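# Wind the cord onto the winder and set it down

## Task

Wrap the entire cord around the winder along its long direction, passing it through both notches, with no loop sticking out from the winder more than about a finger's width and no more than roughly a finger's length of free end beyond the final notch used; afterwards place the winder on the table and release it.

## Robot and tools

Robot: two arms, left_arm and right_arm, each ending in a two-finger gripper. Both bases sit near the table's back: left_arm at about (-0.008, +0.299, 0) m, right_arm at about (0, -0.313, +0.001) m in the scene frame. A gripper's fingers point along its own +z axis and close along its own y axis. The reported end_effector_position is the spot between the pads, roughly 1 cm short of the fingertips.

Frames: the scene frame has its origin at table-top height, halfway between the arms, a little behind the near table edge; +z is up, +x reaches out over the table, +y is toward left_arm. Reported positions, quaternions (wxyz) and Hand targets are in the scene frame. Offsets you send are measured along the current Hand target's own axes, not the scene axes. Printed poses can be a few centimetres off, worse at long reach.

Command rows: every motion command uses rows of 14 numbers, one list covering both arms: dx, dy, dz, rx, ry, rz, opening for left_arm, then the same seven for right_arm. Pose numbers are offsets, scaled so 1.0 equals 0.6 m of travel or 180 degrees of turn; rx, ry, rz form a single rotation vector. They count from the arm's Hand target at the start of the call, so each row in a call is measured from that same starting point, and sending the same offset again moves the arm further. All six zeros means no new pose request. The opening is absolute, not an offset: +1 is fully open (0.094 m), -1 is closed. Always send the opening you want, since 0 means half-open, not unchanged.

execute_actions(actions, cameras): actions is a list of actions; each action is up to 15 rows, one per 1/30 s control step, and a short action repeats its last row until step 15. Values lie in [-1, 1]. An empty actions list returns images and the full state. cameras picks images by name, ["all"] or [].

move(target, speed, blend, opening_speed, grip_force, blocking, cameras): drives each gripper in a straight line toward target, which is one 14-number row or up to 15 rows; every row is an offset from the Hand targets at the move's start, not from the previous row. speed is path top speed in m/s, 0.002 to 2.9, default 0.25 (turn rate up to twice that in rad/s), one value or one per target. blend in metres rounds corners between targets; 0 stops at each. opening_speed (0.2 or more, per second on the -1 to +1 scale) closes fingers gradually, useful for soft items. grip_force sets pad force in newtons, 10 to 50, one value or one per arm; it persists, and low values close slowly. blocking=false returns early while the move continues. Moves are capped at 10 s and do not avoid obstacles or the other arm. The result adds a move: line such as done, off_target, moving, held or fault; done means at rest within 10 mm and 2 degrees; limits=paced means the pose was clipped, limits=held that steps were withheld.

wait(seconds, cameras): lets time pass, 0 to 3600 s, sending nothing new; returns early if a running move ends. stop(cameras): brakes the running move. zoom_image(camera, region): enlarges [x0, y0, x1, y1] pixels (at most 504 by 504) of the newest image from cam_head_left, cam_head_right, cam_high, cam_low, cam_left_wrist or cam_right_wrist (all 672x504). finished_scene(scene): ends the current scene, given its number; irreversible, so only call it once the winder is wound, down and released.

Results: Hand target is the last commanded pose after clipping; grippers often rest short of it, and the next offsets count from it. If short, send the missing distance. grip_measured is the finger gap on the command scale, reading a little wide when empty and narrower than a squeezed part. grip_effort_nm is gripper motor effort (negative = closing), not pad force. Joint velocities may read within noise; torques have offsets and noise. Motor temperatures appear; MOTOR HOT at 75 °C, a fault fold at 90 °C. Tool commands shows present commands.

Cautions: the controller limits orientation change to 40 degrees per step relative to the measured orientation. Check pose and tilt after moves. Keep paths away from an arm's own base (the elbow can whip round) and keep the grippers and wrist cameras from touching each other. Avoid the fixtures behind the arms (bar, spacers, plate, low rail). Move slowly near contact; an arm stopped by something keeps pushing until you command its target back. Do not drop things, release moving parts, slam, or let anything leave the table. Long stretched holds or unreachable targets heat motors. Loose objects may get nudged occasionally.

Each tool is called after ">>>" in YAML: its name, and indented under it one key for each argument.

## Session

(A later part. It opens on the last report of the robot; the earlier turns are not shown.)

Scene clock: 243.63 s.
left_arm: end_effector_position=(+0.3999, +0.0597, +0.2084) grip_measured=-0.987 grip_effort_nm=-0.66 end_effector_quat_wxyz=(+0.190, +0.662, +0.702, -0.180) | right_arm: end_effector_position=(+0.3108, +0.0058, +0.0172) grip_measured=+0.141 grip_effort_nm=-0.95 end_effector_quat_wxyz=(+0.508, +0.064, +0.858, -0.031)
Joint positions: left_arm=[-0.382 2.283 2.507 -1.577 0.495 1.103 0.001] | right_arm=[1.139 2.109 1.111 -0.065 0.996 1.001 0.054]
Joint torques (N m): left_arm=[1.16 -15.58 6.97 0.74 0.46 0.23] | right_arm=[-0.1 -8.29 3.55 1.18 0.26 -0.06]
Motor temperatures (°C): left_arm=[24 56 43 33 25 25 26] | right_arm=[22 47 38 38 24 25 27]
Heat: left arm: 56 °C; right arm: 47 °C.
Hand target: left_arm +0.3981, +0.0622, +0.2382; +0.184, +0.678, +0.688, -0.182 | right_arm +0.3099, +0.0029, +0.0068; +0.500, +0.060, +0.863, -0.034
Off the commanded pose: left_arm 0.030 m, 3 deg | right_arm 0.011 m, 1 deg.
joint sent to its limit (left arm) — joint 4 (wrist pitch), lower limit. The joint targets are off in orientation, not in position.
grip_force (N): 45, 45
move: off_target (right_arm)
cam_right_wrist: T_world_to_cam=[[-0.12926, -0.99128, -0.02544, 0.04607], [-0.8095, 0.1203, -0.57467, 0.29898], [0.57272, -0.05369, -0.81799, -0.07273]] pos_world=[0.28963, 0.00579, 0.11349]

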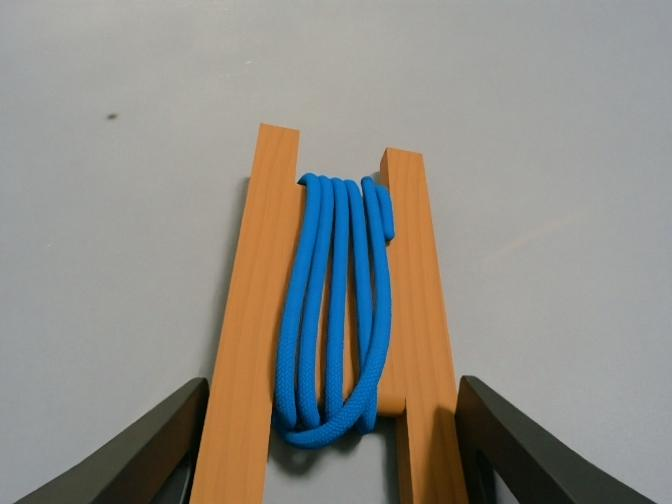

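>>> zoom_image:
  camera: "cam_right_wrist"
  region: [260, 140, 440, 290]

Scaled by 2.800 from the camera's image (finer frame: 960x720).

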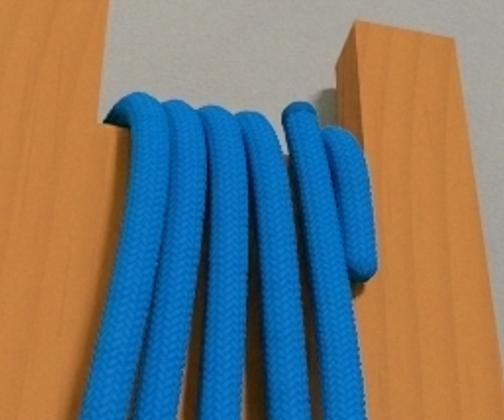

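>>> move:
  target: [0.0707, -0.1, 0.2998, 0, 0, -0.5, -0.66, 0, 0, 0, 0, 0, 0, 0.0]
  speed: 0.18
  cameras: ["cam_left_wrist"]

Scene clock: 251.17 s.
left_arm: end_effector_position=(+0.3337, +0.0116, +0.0485) grip_measured=-0.662 grip_effort_nm=0.14 end_effector_quat_wxyz=(-0.022, -0.009, +0.968, -0.250) | right_arm: end_effector_position=(+0.3108, +0.0058, +0.0173) grip_measured=+0.141 grip_effort_nm=-0.96 end_effector_quat_wxyz=(+0.509, +0.064, +0.858, -0.031)
Joint positions: left_arm=[-0.553 2.074 1.531 -0.799 0.47 -0.599 0.016] | right_arm=[1.139 2.109 1.111 -0.064 0.996 1.001 0.054]
Joint torques (N m): left_arm=[0.1 -13.34 4.68 1.16 0.16 0.02] | right_arm=[0.02 -8.31 3.29 1.17 0.29 -0.09]
Motor temperatures (°C): left_arm=[24 57 43 33 25 25 25] | right_arm=[22 46 38 38 24 25 27]
Heat: left arm: 57 °C; right arm: 46 °C.
Hand target: left_arm +0.3389, +0.0080, +0.0614; +0.002, -0.007, +0.966, -0.259 | right_arm +0.3099, +0.0029, +0.0068; +0.500, +0.060, +0.863, -0.034
Off the commanded pose: left_arm 0.014 m, 3 deg | right_arm 0.011 m, 1 deg.
grip_force (N): 45, 45
move: off_target (left_arm)
cam_left_wrist: T_world_to_cam=[[0.05654, -0.86826, 0.49288, -0.03328], [-0.9011, 0.1682, 0.39967, 0.31901], [-0.42992, -0.46673, -0.77287, 0.27265]] pos_world=[0.40655, 0.0447, 0.09963]

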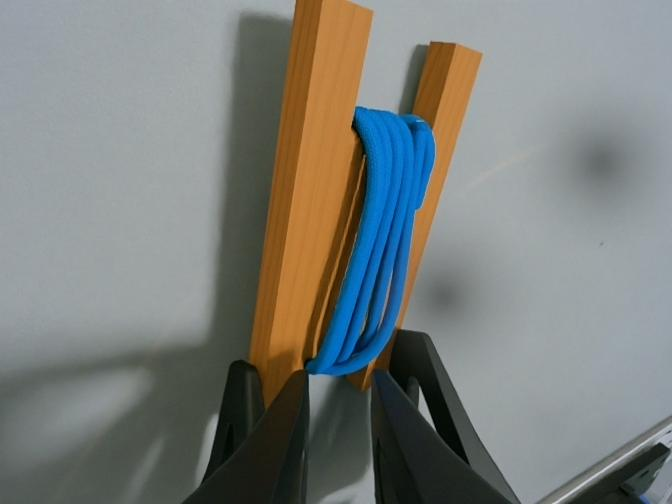

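>>> move:
  target: [-0.0067, -0.0406, 0.0196, -0.111, 0, 0, -0.66, 0, 0, 0, 0, 0, 0, 0.0]
  speed: 0.06
  cameras: ["cam_left_wrist"]

Scene clock: 255.77 s.
left_arm: end_effector_position=(+0.3381, +0.0176, +0.0565) grip_measured=-0.662 grip_effort_nm=0.14 end_effector_quat_wxyz=(-0.017, -0.012, +0.999, -0.041) | right_arm: end_effector_position=(+0.3187, -0.0072, +0.0196) grip_measured=+0.002 grip_effort_nm=-0.12 end_effector_quat_wxyz=(+0.521, +0.094, +0.848, -0.037)
Joint positions: left_arm=[-0.674 2.271 1.974 -1.258 0.102 -0.667 0.016] | right_arm=[1.117 2.109 1.099 -0.054 1.033 1.04 0.047]
Joint torques (N m): left_arm=[-2.41 -10.28 8.64 1.01 0.54 -0.26] | right_arm=[1.94 -8.35 4.11 1.02 -0.04 -0.5]
Motor temperatures (°C): left_arm=[24 57 43 33 25 25 25] | right_arm=[22 46 37 38 24 25 27]
Heat: left arm: 57 °C; right arm: 46 °C.
Hand target: left_arm +0.3432, -0.0189, +0.0634; +0.000, -0.007, +0.996, -0.088 | right_arm +0.3098, +0.0029, +0.0068; +0.500, +0.059, +0.863, -0.034
Off the commanded pose: left_arm 0.038 m, 6 deg | right_arm 0.019 m, 5 deg.
grip_force (N): 45, 45
move: off_target (left_arm)
cam_left_wrist: T_world_to_cam=[[0.05203, -0.99446, 0.09138, -0.00573], [-0.90356, -0.00791, 0.42838, 0.32109], [-0.42528, -0.10486, -0.89897, 0.28272]] pos_world=[0.41066, 0.02649, 0.11713]

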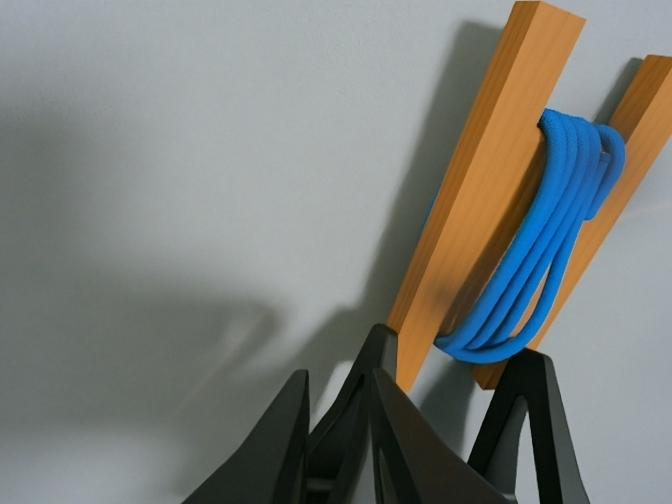

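>>> move:
  target: [0, 0.0869, -0.083, 0, 0, 0, -0.66, 0, 0, 0, 0, 0, 0, 0.0]
  speed: 0.1
  cameras: ["cam_right_wrist"]

Scene clock: 257.60 s.
left_arm: end_effector_position=(+0.3430, +0.0385, +0.0897) grip_measured=-0.662 grip_effort_nm=0.14 end_effector_quat_wxyz=(-0.008, -0.011, +0.997, -0.079) | right_arm: end_effector_position=(+0.3150, -0.0005, +0.0196) grip_measured=+0.002 grip_effort_nm=-0.10 end_effector_quat_wxyz=(+0.520, +0.073, +0.850, -0.037)
Joint positions: left_arm=[-0.606 2.166 1.927 -1.265 0.157 -0.602 0.016] | right_arm=[1.13 2.109 1.099 -0.041 1.024 1 0.047]
Joint torques (N m): left_arm=[0.99 -13.97 5.03 0.49 0.11 0.25] | right_arm=[0.8 -8.34 4.04 0.98 -0.05 -0.08]
Motor temperatures (°C): left_arm=[24 57 43 33 25 25 25] | right_arm=[22 46 37 38 24 25 27]
Heat: left arm: 57 °C; right arm: 46 °C.
Hand target: left_arm +0.3423, +0.0412, +0.1033; +0.000, -0.007, +0.996, -0.088 | right_arm +0.3098, +0.0029, +0.0068; +0.500, +0.060, +0.863, -0.034
Off the commanded pose: left_arm 0.014 m, 1 deg | right_arm 0.014 m, 3 deg.
grip_force (N): 45, 45
move: off_target (left_arm)
cam_right_wrist: T_world_to_cam=[[-0.15072, -0.98819, -0.02775, 0.04729], [-0.79053, 0.13734, -0.59682, 0.29897], [0.59358, -0.06802, -0.80189, -0.08037]] pos_world=[0.29119, 0.0002, 0.11529]

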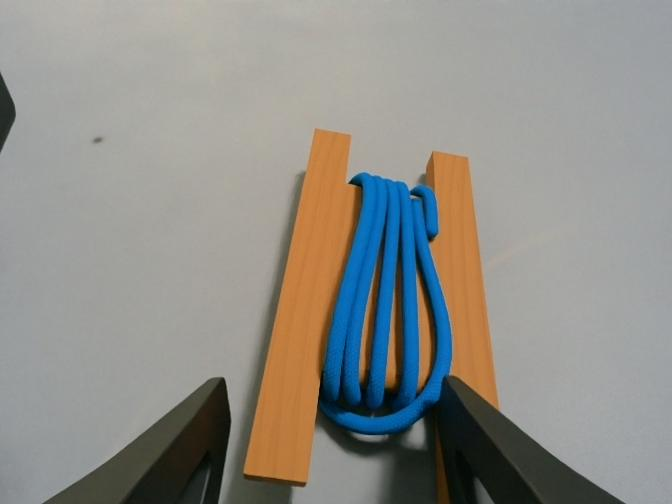

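>>> zoom_image:
  camera: "cam_right_wrist"
  region: [300, 340, 480, 470]

Scaled by 2.800 from the camera's image (finer frame: 960x720).

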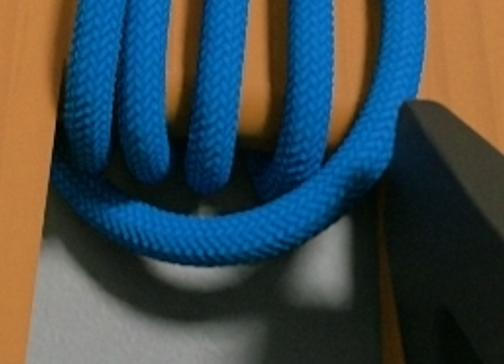

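>>> move:
  target:
    - [0, 0, 0, 0, 0, 0, -1, 0, 0, 0.001, 0, 0, 0, 0.55]
    - [0, 0, 0, 0, 0, 0, -1, 0, 0, -0.22, 0, 0, 0, 0.55]
    - [0.03, -0.0756, 0.0608, 0, 0, 0, -1, 0, 0, -0.25, 0, 0, 0, 0.55]
  speed: [0.05, 0.12, 0.12]
  opening_speed: 0.5
  cameras: ["cam_left_wrist"]

Scene clock: 263.97 s.
left_arm: end_effector_position=(+0.3206, -0.0066, +0.0803) grip_measured=-0.987 grip_effort_nm=-0.66 end_effector_quat_wxyz=(-0.006, -0.002, +0.996, -0.087) | right_arm: end_effector_position=(+0.1823, +0.0156, +0.0812) grip_measured=+0.548 grip_effort_nm=0.08 end_effector_quat_wxyz=(+0.497, +0.057, +0.865, -0.037)
Joint positions: left_arm=[-0.719 2.186 1.921 -1.209 0.158 -0.7 0.001] | right_arm=[1.486 1.999 1.305 -0.955 1.049 1.658 0.073]
Joint torques (N m): left_arm=[0.28 -9.58 5.33 0.84 0 -0.04] | right_arm=[0.88 -7.32 6.11 0.11 0.58 0.11]
Motor temperatures (°C): left_arm=[24 56 43 33 25 25 25] | right_arm=[22 46 37 37 24 25 27]
Heat: left arm: 56 °C; right arm: 46 °C.
Hand target: left_arm +0.3252, -0.0102, +0.0753; +0.000, -0.007, +0.996, -0.088 | right_arm +0.1811, +0.0207, +0.0815; +0.500, +0.060, +0.863, -0.034
Off the commanded pose: left_arm 0.008 m, 1 deg | right_arm 0.005 m, 1 deg.
grip_force (N): 45, 45
move: done
cam_left_wrist: T_world_to_cam=[[0.03267, -0.9824, 0.18391, -0.0323], [-0.91346, 0.04533, 0.40439, 0.30025], [-0.40561, -0.18121, -0.89591, 0.28715]] pos_world=[0.3918, 0.00669, 0.14178]

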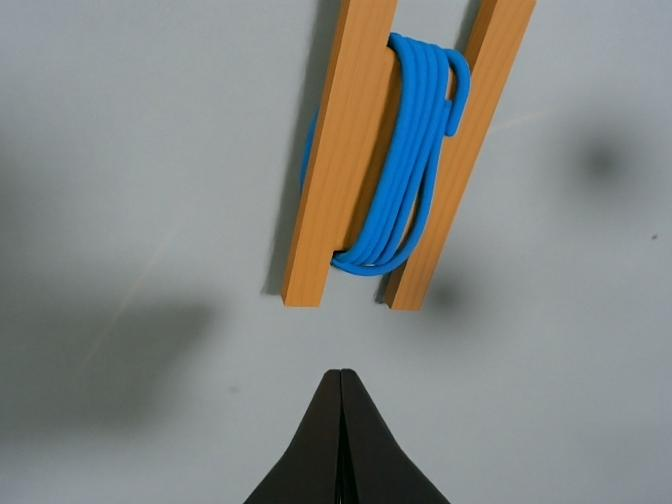

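>>> move:
  target:
    - [-0.0017, -0.0339, 0.0398, 0, 0, 0, -1, 0, 0, 0, 0, 0, 0, 0.55]
    - [-0.0017, -0.0217, 0.1088, 0, 0, 0, -1, 0, 0, 0, 0, 0, 0, 0.55]
  speed: [0.08, 0.04]
  blend: [0.004, 0]
  cameras: ["cam_left_wrist"]

Scene clock: 267.03 s.
left_arm: end_effector_position=(+0.3235, -0.0324, +0.0240) grip_measured=-0.987 grip_effort_nm=-0.66 end_effector_quat_wxyz=(-0.004, -0.002, +0.996, -0.091) | right_arm: end_effector_position=(+0.1823, +0.0155, +0.0812) grip_measured=+0.548 grip_effort_nm=0.07 end_effector_quat_wxyz=(+0.497, +0.057, +0.865, -0.037)
Joint positions: left_arm=[-0.759 2.284 1.858 -1.032 0.158 -0.742 0.001] | right_arm=[1.486 1.999 1.305 -0.956 1.049 1.658 0.073]
Joint torques (N m): left_arm=[0.21 -9.72 4.56 0.91 -0.04 -0.03] | right_arm=[0.87 -7.35 6.02 0.13 0.58 0.11]
Motor temperatures (°C): left_arm=[24 55 43 33 25 25 25] | right_arm=[22 46 37 36 24 25 27]
Heat: left arm: 55 °C; right arm: 46 °C.
Hand target: left_arm +0.3265, -0.0344, +0.0134; +0.000, -0.007, +0.996, -0.088 | right_arm +0.1811, +0.0206, +0.0815; +0.500, +0.060, +0.863, -0.034
Off the commanded pose: left_arm 0.011 m, 1 deg | right_arm 0.005 m, 1 deg.
grip_force (N): 45, 45
move: off_target (left_arm)
cam_left_wrist: T_world_to_cam=[[0.03263, -0.98069, 0.19283, -0.04754], [-0.91499, 0.04832, 0.40058, 0.32758], [-0.40216, -0.18951, -0.89574, 0.2318]] pos_world=[0.3945, -0.01852, 0.08557]

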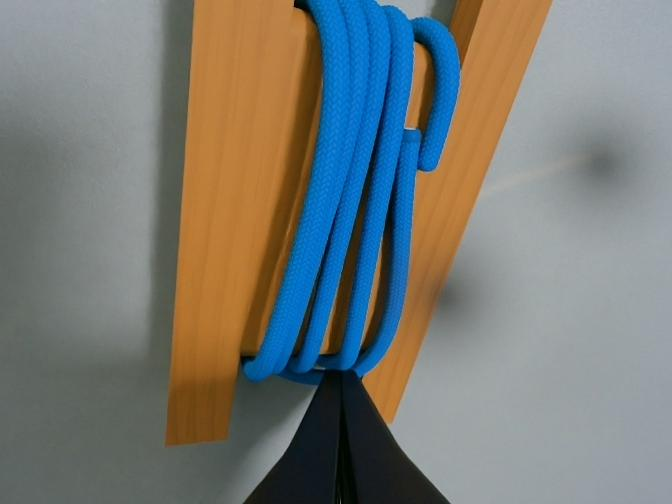

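>>> move:
  target: [0, 0, -0.12, 0, 0, 0, -1, 0, 0, 0, 0, 0, 0, 0.55]
  speed: 0.06
  cameras: ["cam_left_wrist"]

>>> zoom_image:
  camera: "cam_left_wrist"
  region: [260, 20, 540, 330]

Scene clock: 269.40 s.
left_arm: end_effector_position=(+0.3161, -0.0209, +0.0552) grip_measured=-0.987 grip_effort_nm=-0.66 end_effector_quat_wxyz=(-0.028, -0.009, +0.997, -0.069) | right_arm: end_effector_position=(+0.1823, +0.0155, +0.0812) grip_measured=+0.548 grip_effort_nm=0.07 end_effector_quat_wxyz=(+0.497, +0.057, +0.865, -0.037)
Joint positions: left_arm=[-0.75 2.28 1.982 -1.227 0.158 -0.741 0.001] | right_arm=[1.486 1.999 1.305 -0.956 1.049 1.658 0.073]
Joint torques (N m): left_arm=[1.31 -16.03 7.68 0.4 -0.03 0.19] | right_arm=[0.85 -7.25 6.08 0.12 0.55 0.08]
Motor temperatures (°C): left_arm=[24 55 43 33 25 25 25] | right_arm=[22 47 37 36 24 25 26]
Heat: left arm: 55 °C; right arm: 47 °C.
Hand target: left_arm +0.3264, -0.0217, +0.0843; +0.000, -0.007, +0.996, -0.088 | right_arm +0.1811, +0.0206, +0.0815; +0.500, +0.060, +0.863, -0.034
Off the commanded pose: left_arm 0.031 m, 4 deg | right_arm 0.005 m, 1 deg.
grip_force (N): 45, 45
move: off_target (left_arm)
cam_left_wrist: T_world_to_cam=[[0.04974, -0.98789, 0.14697, -0.04507], [-0.89394, 0.02159, 0.44766, 0.29787], [-0.44542, -0.15365, -0.88204, 0.2726]] pos_world=[0.38994, -0.00907, 0.11372]

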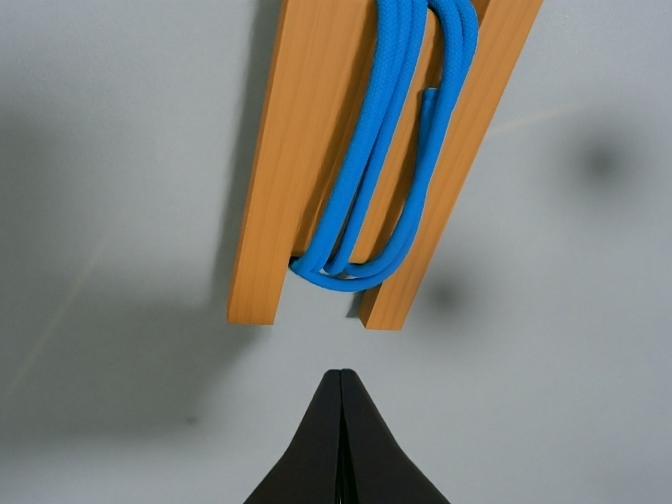

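Scaled by 1.626 from the camera's image (finer frame: 960x720).

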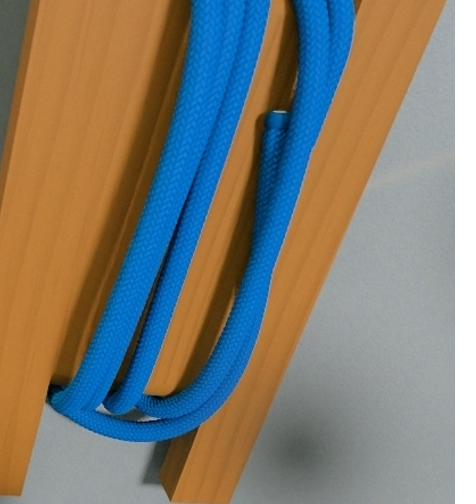

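>>> move:
  target: [0, 0.13, -0.2, 0, 0, 0, -1, 0, 0, 0, 0, 0, 0, 0.55]
  speed: 0.15
  cameras: ["cam_right_wrist"]

>>> zoom_image:
  camera: "cam_right_wrist"
  region: [200, 60, 460, 290]

Scene clock: 271.63 s.
left_arm: end_effector_position=(+0.3232, +0.0754, +0.1717) grip_measured=-0.987 grip_effort_nm=-0.66 end_effector_quat_wxyz=(-0.017, -0.012, +0.997, -0.075) | right_arm: end_effector_position=(+0.1823, +0.0155, +0.0812) grip_measured=+0.548 grip_effort_nm=0.07 end_effector_quat_wxyz=(+0.497, +0.057, +0.865, -0.037)
Joint positions: left_arm=[-0.551 2.076 2.117 -1.572 0.161 -0.546 0.001] | right_arm=[1.486 1.999 1.305 -0.956 1.049 1.658 0.073]
Joint torques (N m): left_arm=[0.98 -12.05 7.41 0.44 0.13 0.23] | right_arm=[0.96 -7.3 5.97 0.13 0.62 0.1]
Motor temperatures (°C): left_arm=[24 55 43 32 25 25 25] | right_arm=[22 47 37 36 24 25 26]
Heat: left arm: 55 °C; right arm: 47 °C.
Hand target: left_arm +0.3251, +0.0760, +0.1887; +0.000, -0.007, +0.996, -0.088 | right_arm +0.1811, +0.0206, +0.0815; +0.500, +0.060, +0.863, -0.034
Off the commanded pose: left_arm 0.017 m, 3 deg | right_arm 0.005 m, 1 deg.
joint sent to its limit (left arm) — joint 4 (wrist pitch), lower limit. The joint targets still meet the commanded pose.
grip_force (N): 45, 45
move: off_target (left_arm)
cam_right_wrist: T_world_to_cam=[[-0.12466, -0.99218, -0.00692, 0.03827], [-0.82547, 0.10758, -0.55411, 0.23206], [0.55051, -0.06336, -0.83242, 0.05918]] pos_world=[0.16375, 0.01676, 0.17811]

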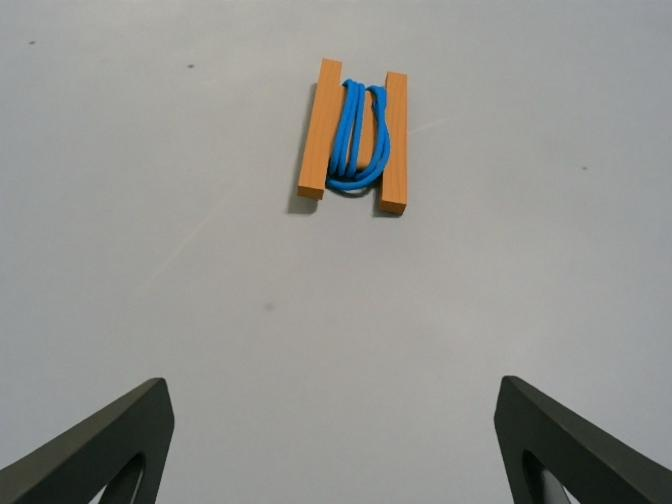

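Scaled by 1.938 from the camera's image (finer frame: 960x720).

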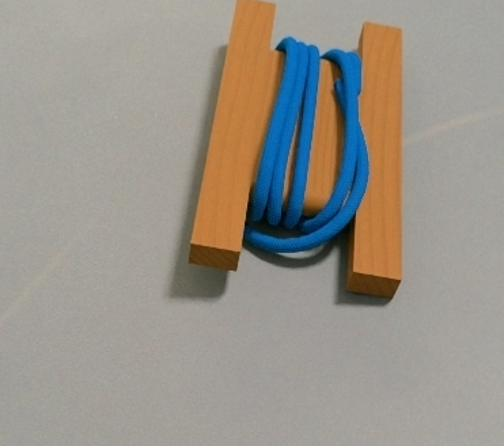

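>>> zoom_image:
  camera: "cam_right_wrist"
  region: [310, 65, 415, 205]

Scaled by 3.600 from the camera's image (finer frame: 960x720).

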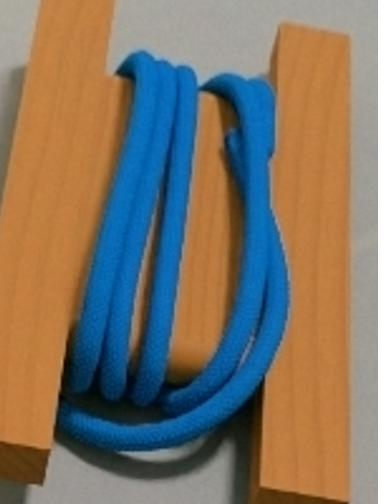

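>>> execute_actions:
  actions:
    - [[0, 0, -0.03, 0, 0, 0, -1, 0, 0, 0, 0, 0, 0, 0.55]]
  cameras: ["cam_left_wrist"]

>>> zoom_image:
  camera: "cam_left_wrist"
  region: [330, 60, 520, 250]

Scene clock: 273.33 s.
left_arm: end_effector_position=(+0.3234, +0.0768, +0.1840) grip_measured=-0.987 grip_effort_nm=-0.66 end_effector_quat_wxyz=(-0.002, -0.013, +0.996, -0.084) | right_arm: end_effector_position=(+0.1823, +0.0155, +0.0812) grip_measured=+0.548 grip_effort_nm=0.07 end_effector_quat_wxyz=(+0.497, +0.057, +0.865, -0.037)
Joint positions: left_arm=[-0.546 2.049 2.125 -1.574 0.163 -0.546 0.001] | right_arm=[1.486 1.999 1.305 -0.956 1.049 1.658 0.073]
Joint torques (N m): left_arm=[1.29 -13.04 7.35 0.46 0.13 0.22] | right_arm=[0.92 -7.58 6.16 0.11 0.63 0.07]
Motor temperatures (°C): left_arm=[24 55 44 32 25 25 25] | right_arm=[22 47 37 36 24 25 26]
Heat: left arm: 55 °C; right arm: 47 °C.
Hand target: left_arm +0.3250, +0.0791, +0.2064; +0.000, -0.007, +0.996, -0.088 | right_arm +0.1811, +0.0206, +0.0815; +0.500, +0.060, +0.863, -0.034
Off the commanded pose: left_arm 0.023 m, 1 deg | right_arm 0.005 m, 1 deg.
joint sent to its limit (left arm) — joint 4 (wrist pitch), lower limit. The joint targets are off in orientation, not in position.
grip_force (N): 45, 45
cam_left_wrist: T_world_to_cam=[[0.05227, -0.98256, 0.17843, 0.02515], [-0.91605, 0.02397, 0.40035, 0.26033], [-0.39765, -0.18437, -0.89882, 0.39439]] pos_world=[0.39399, 0.09119, 0.24578]

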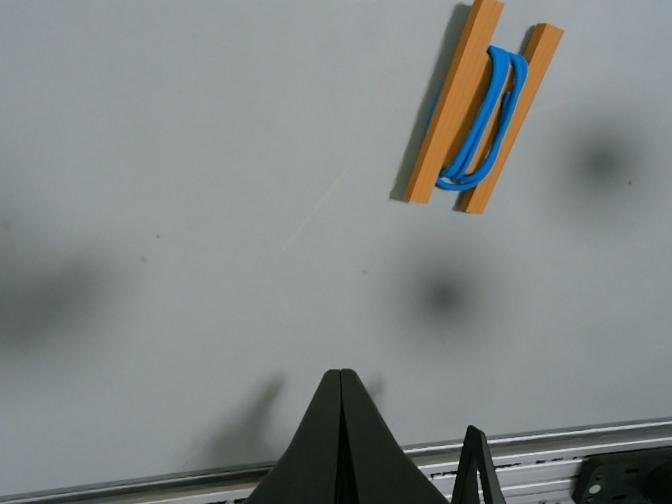

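Scaled by 2.653 from the camera's image (finer frame: 960x720).

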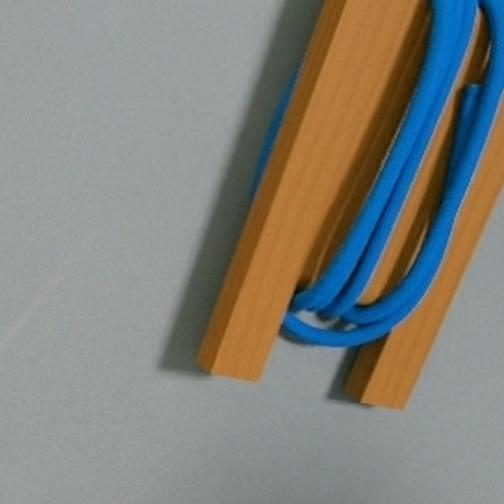

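>>> finished_scene:
  scene: 2

The scene is finished: the task was done.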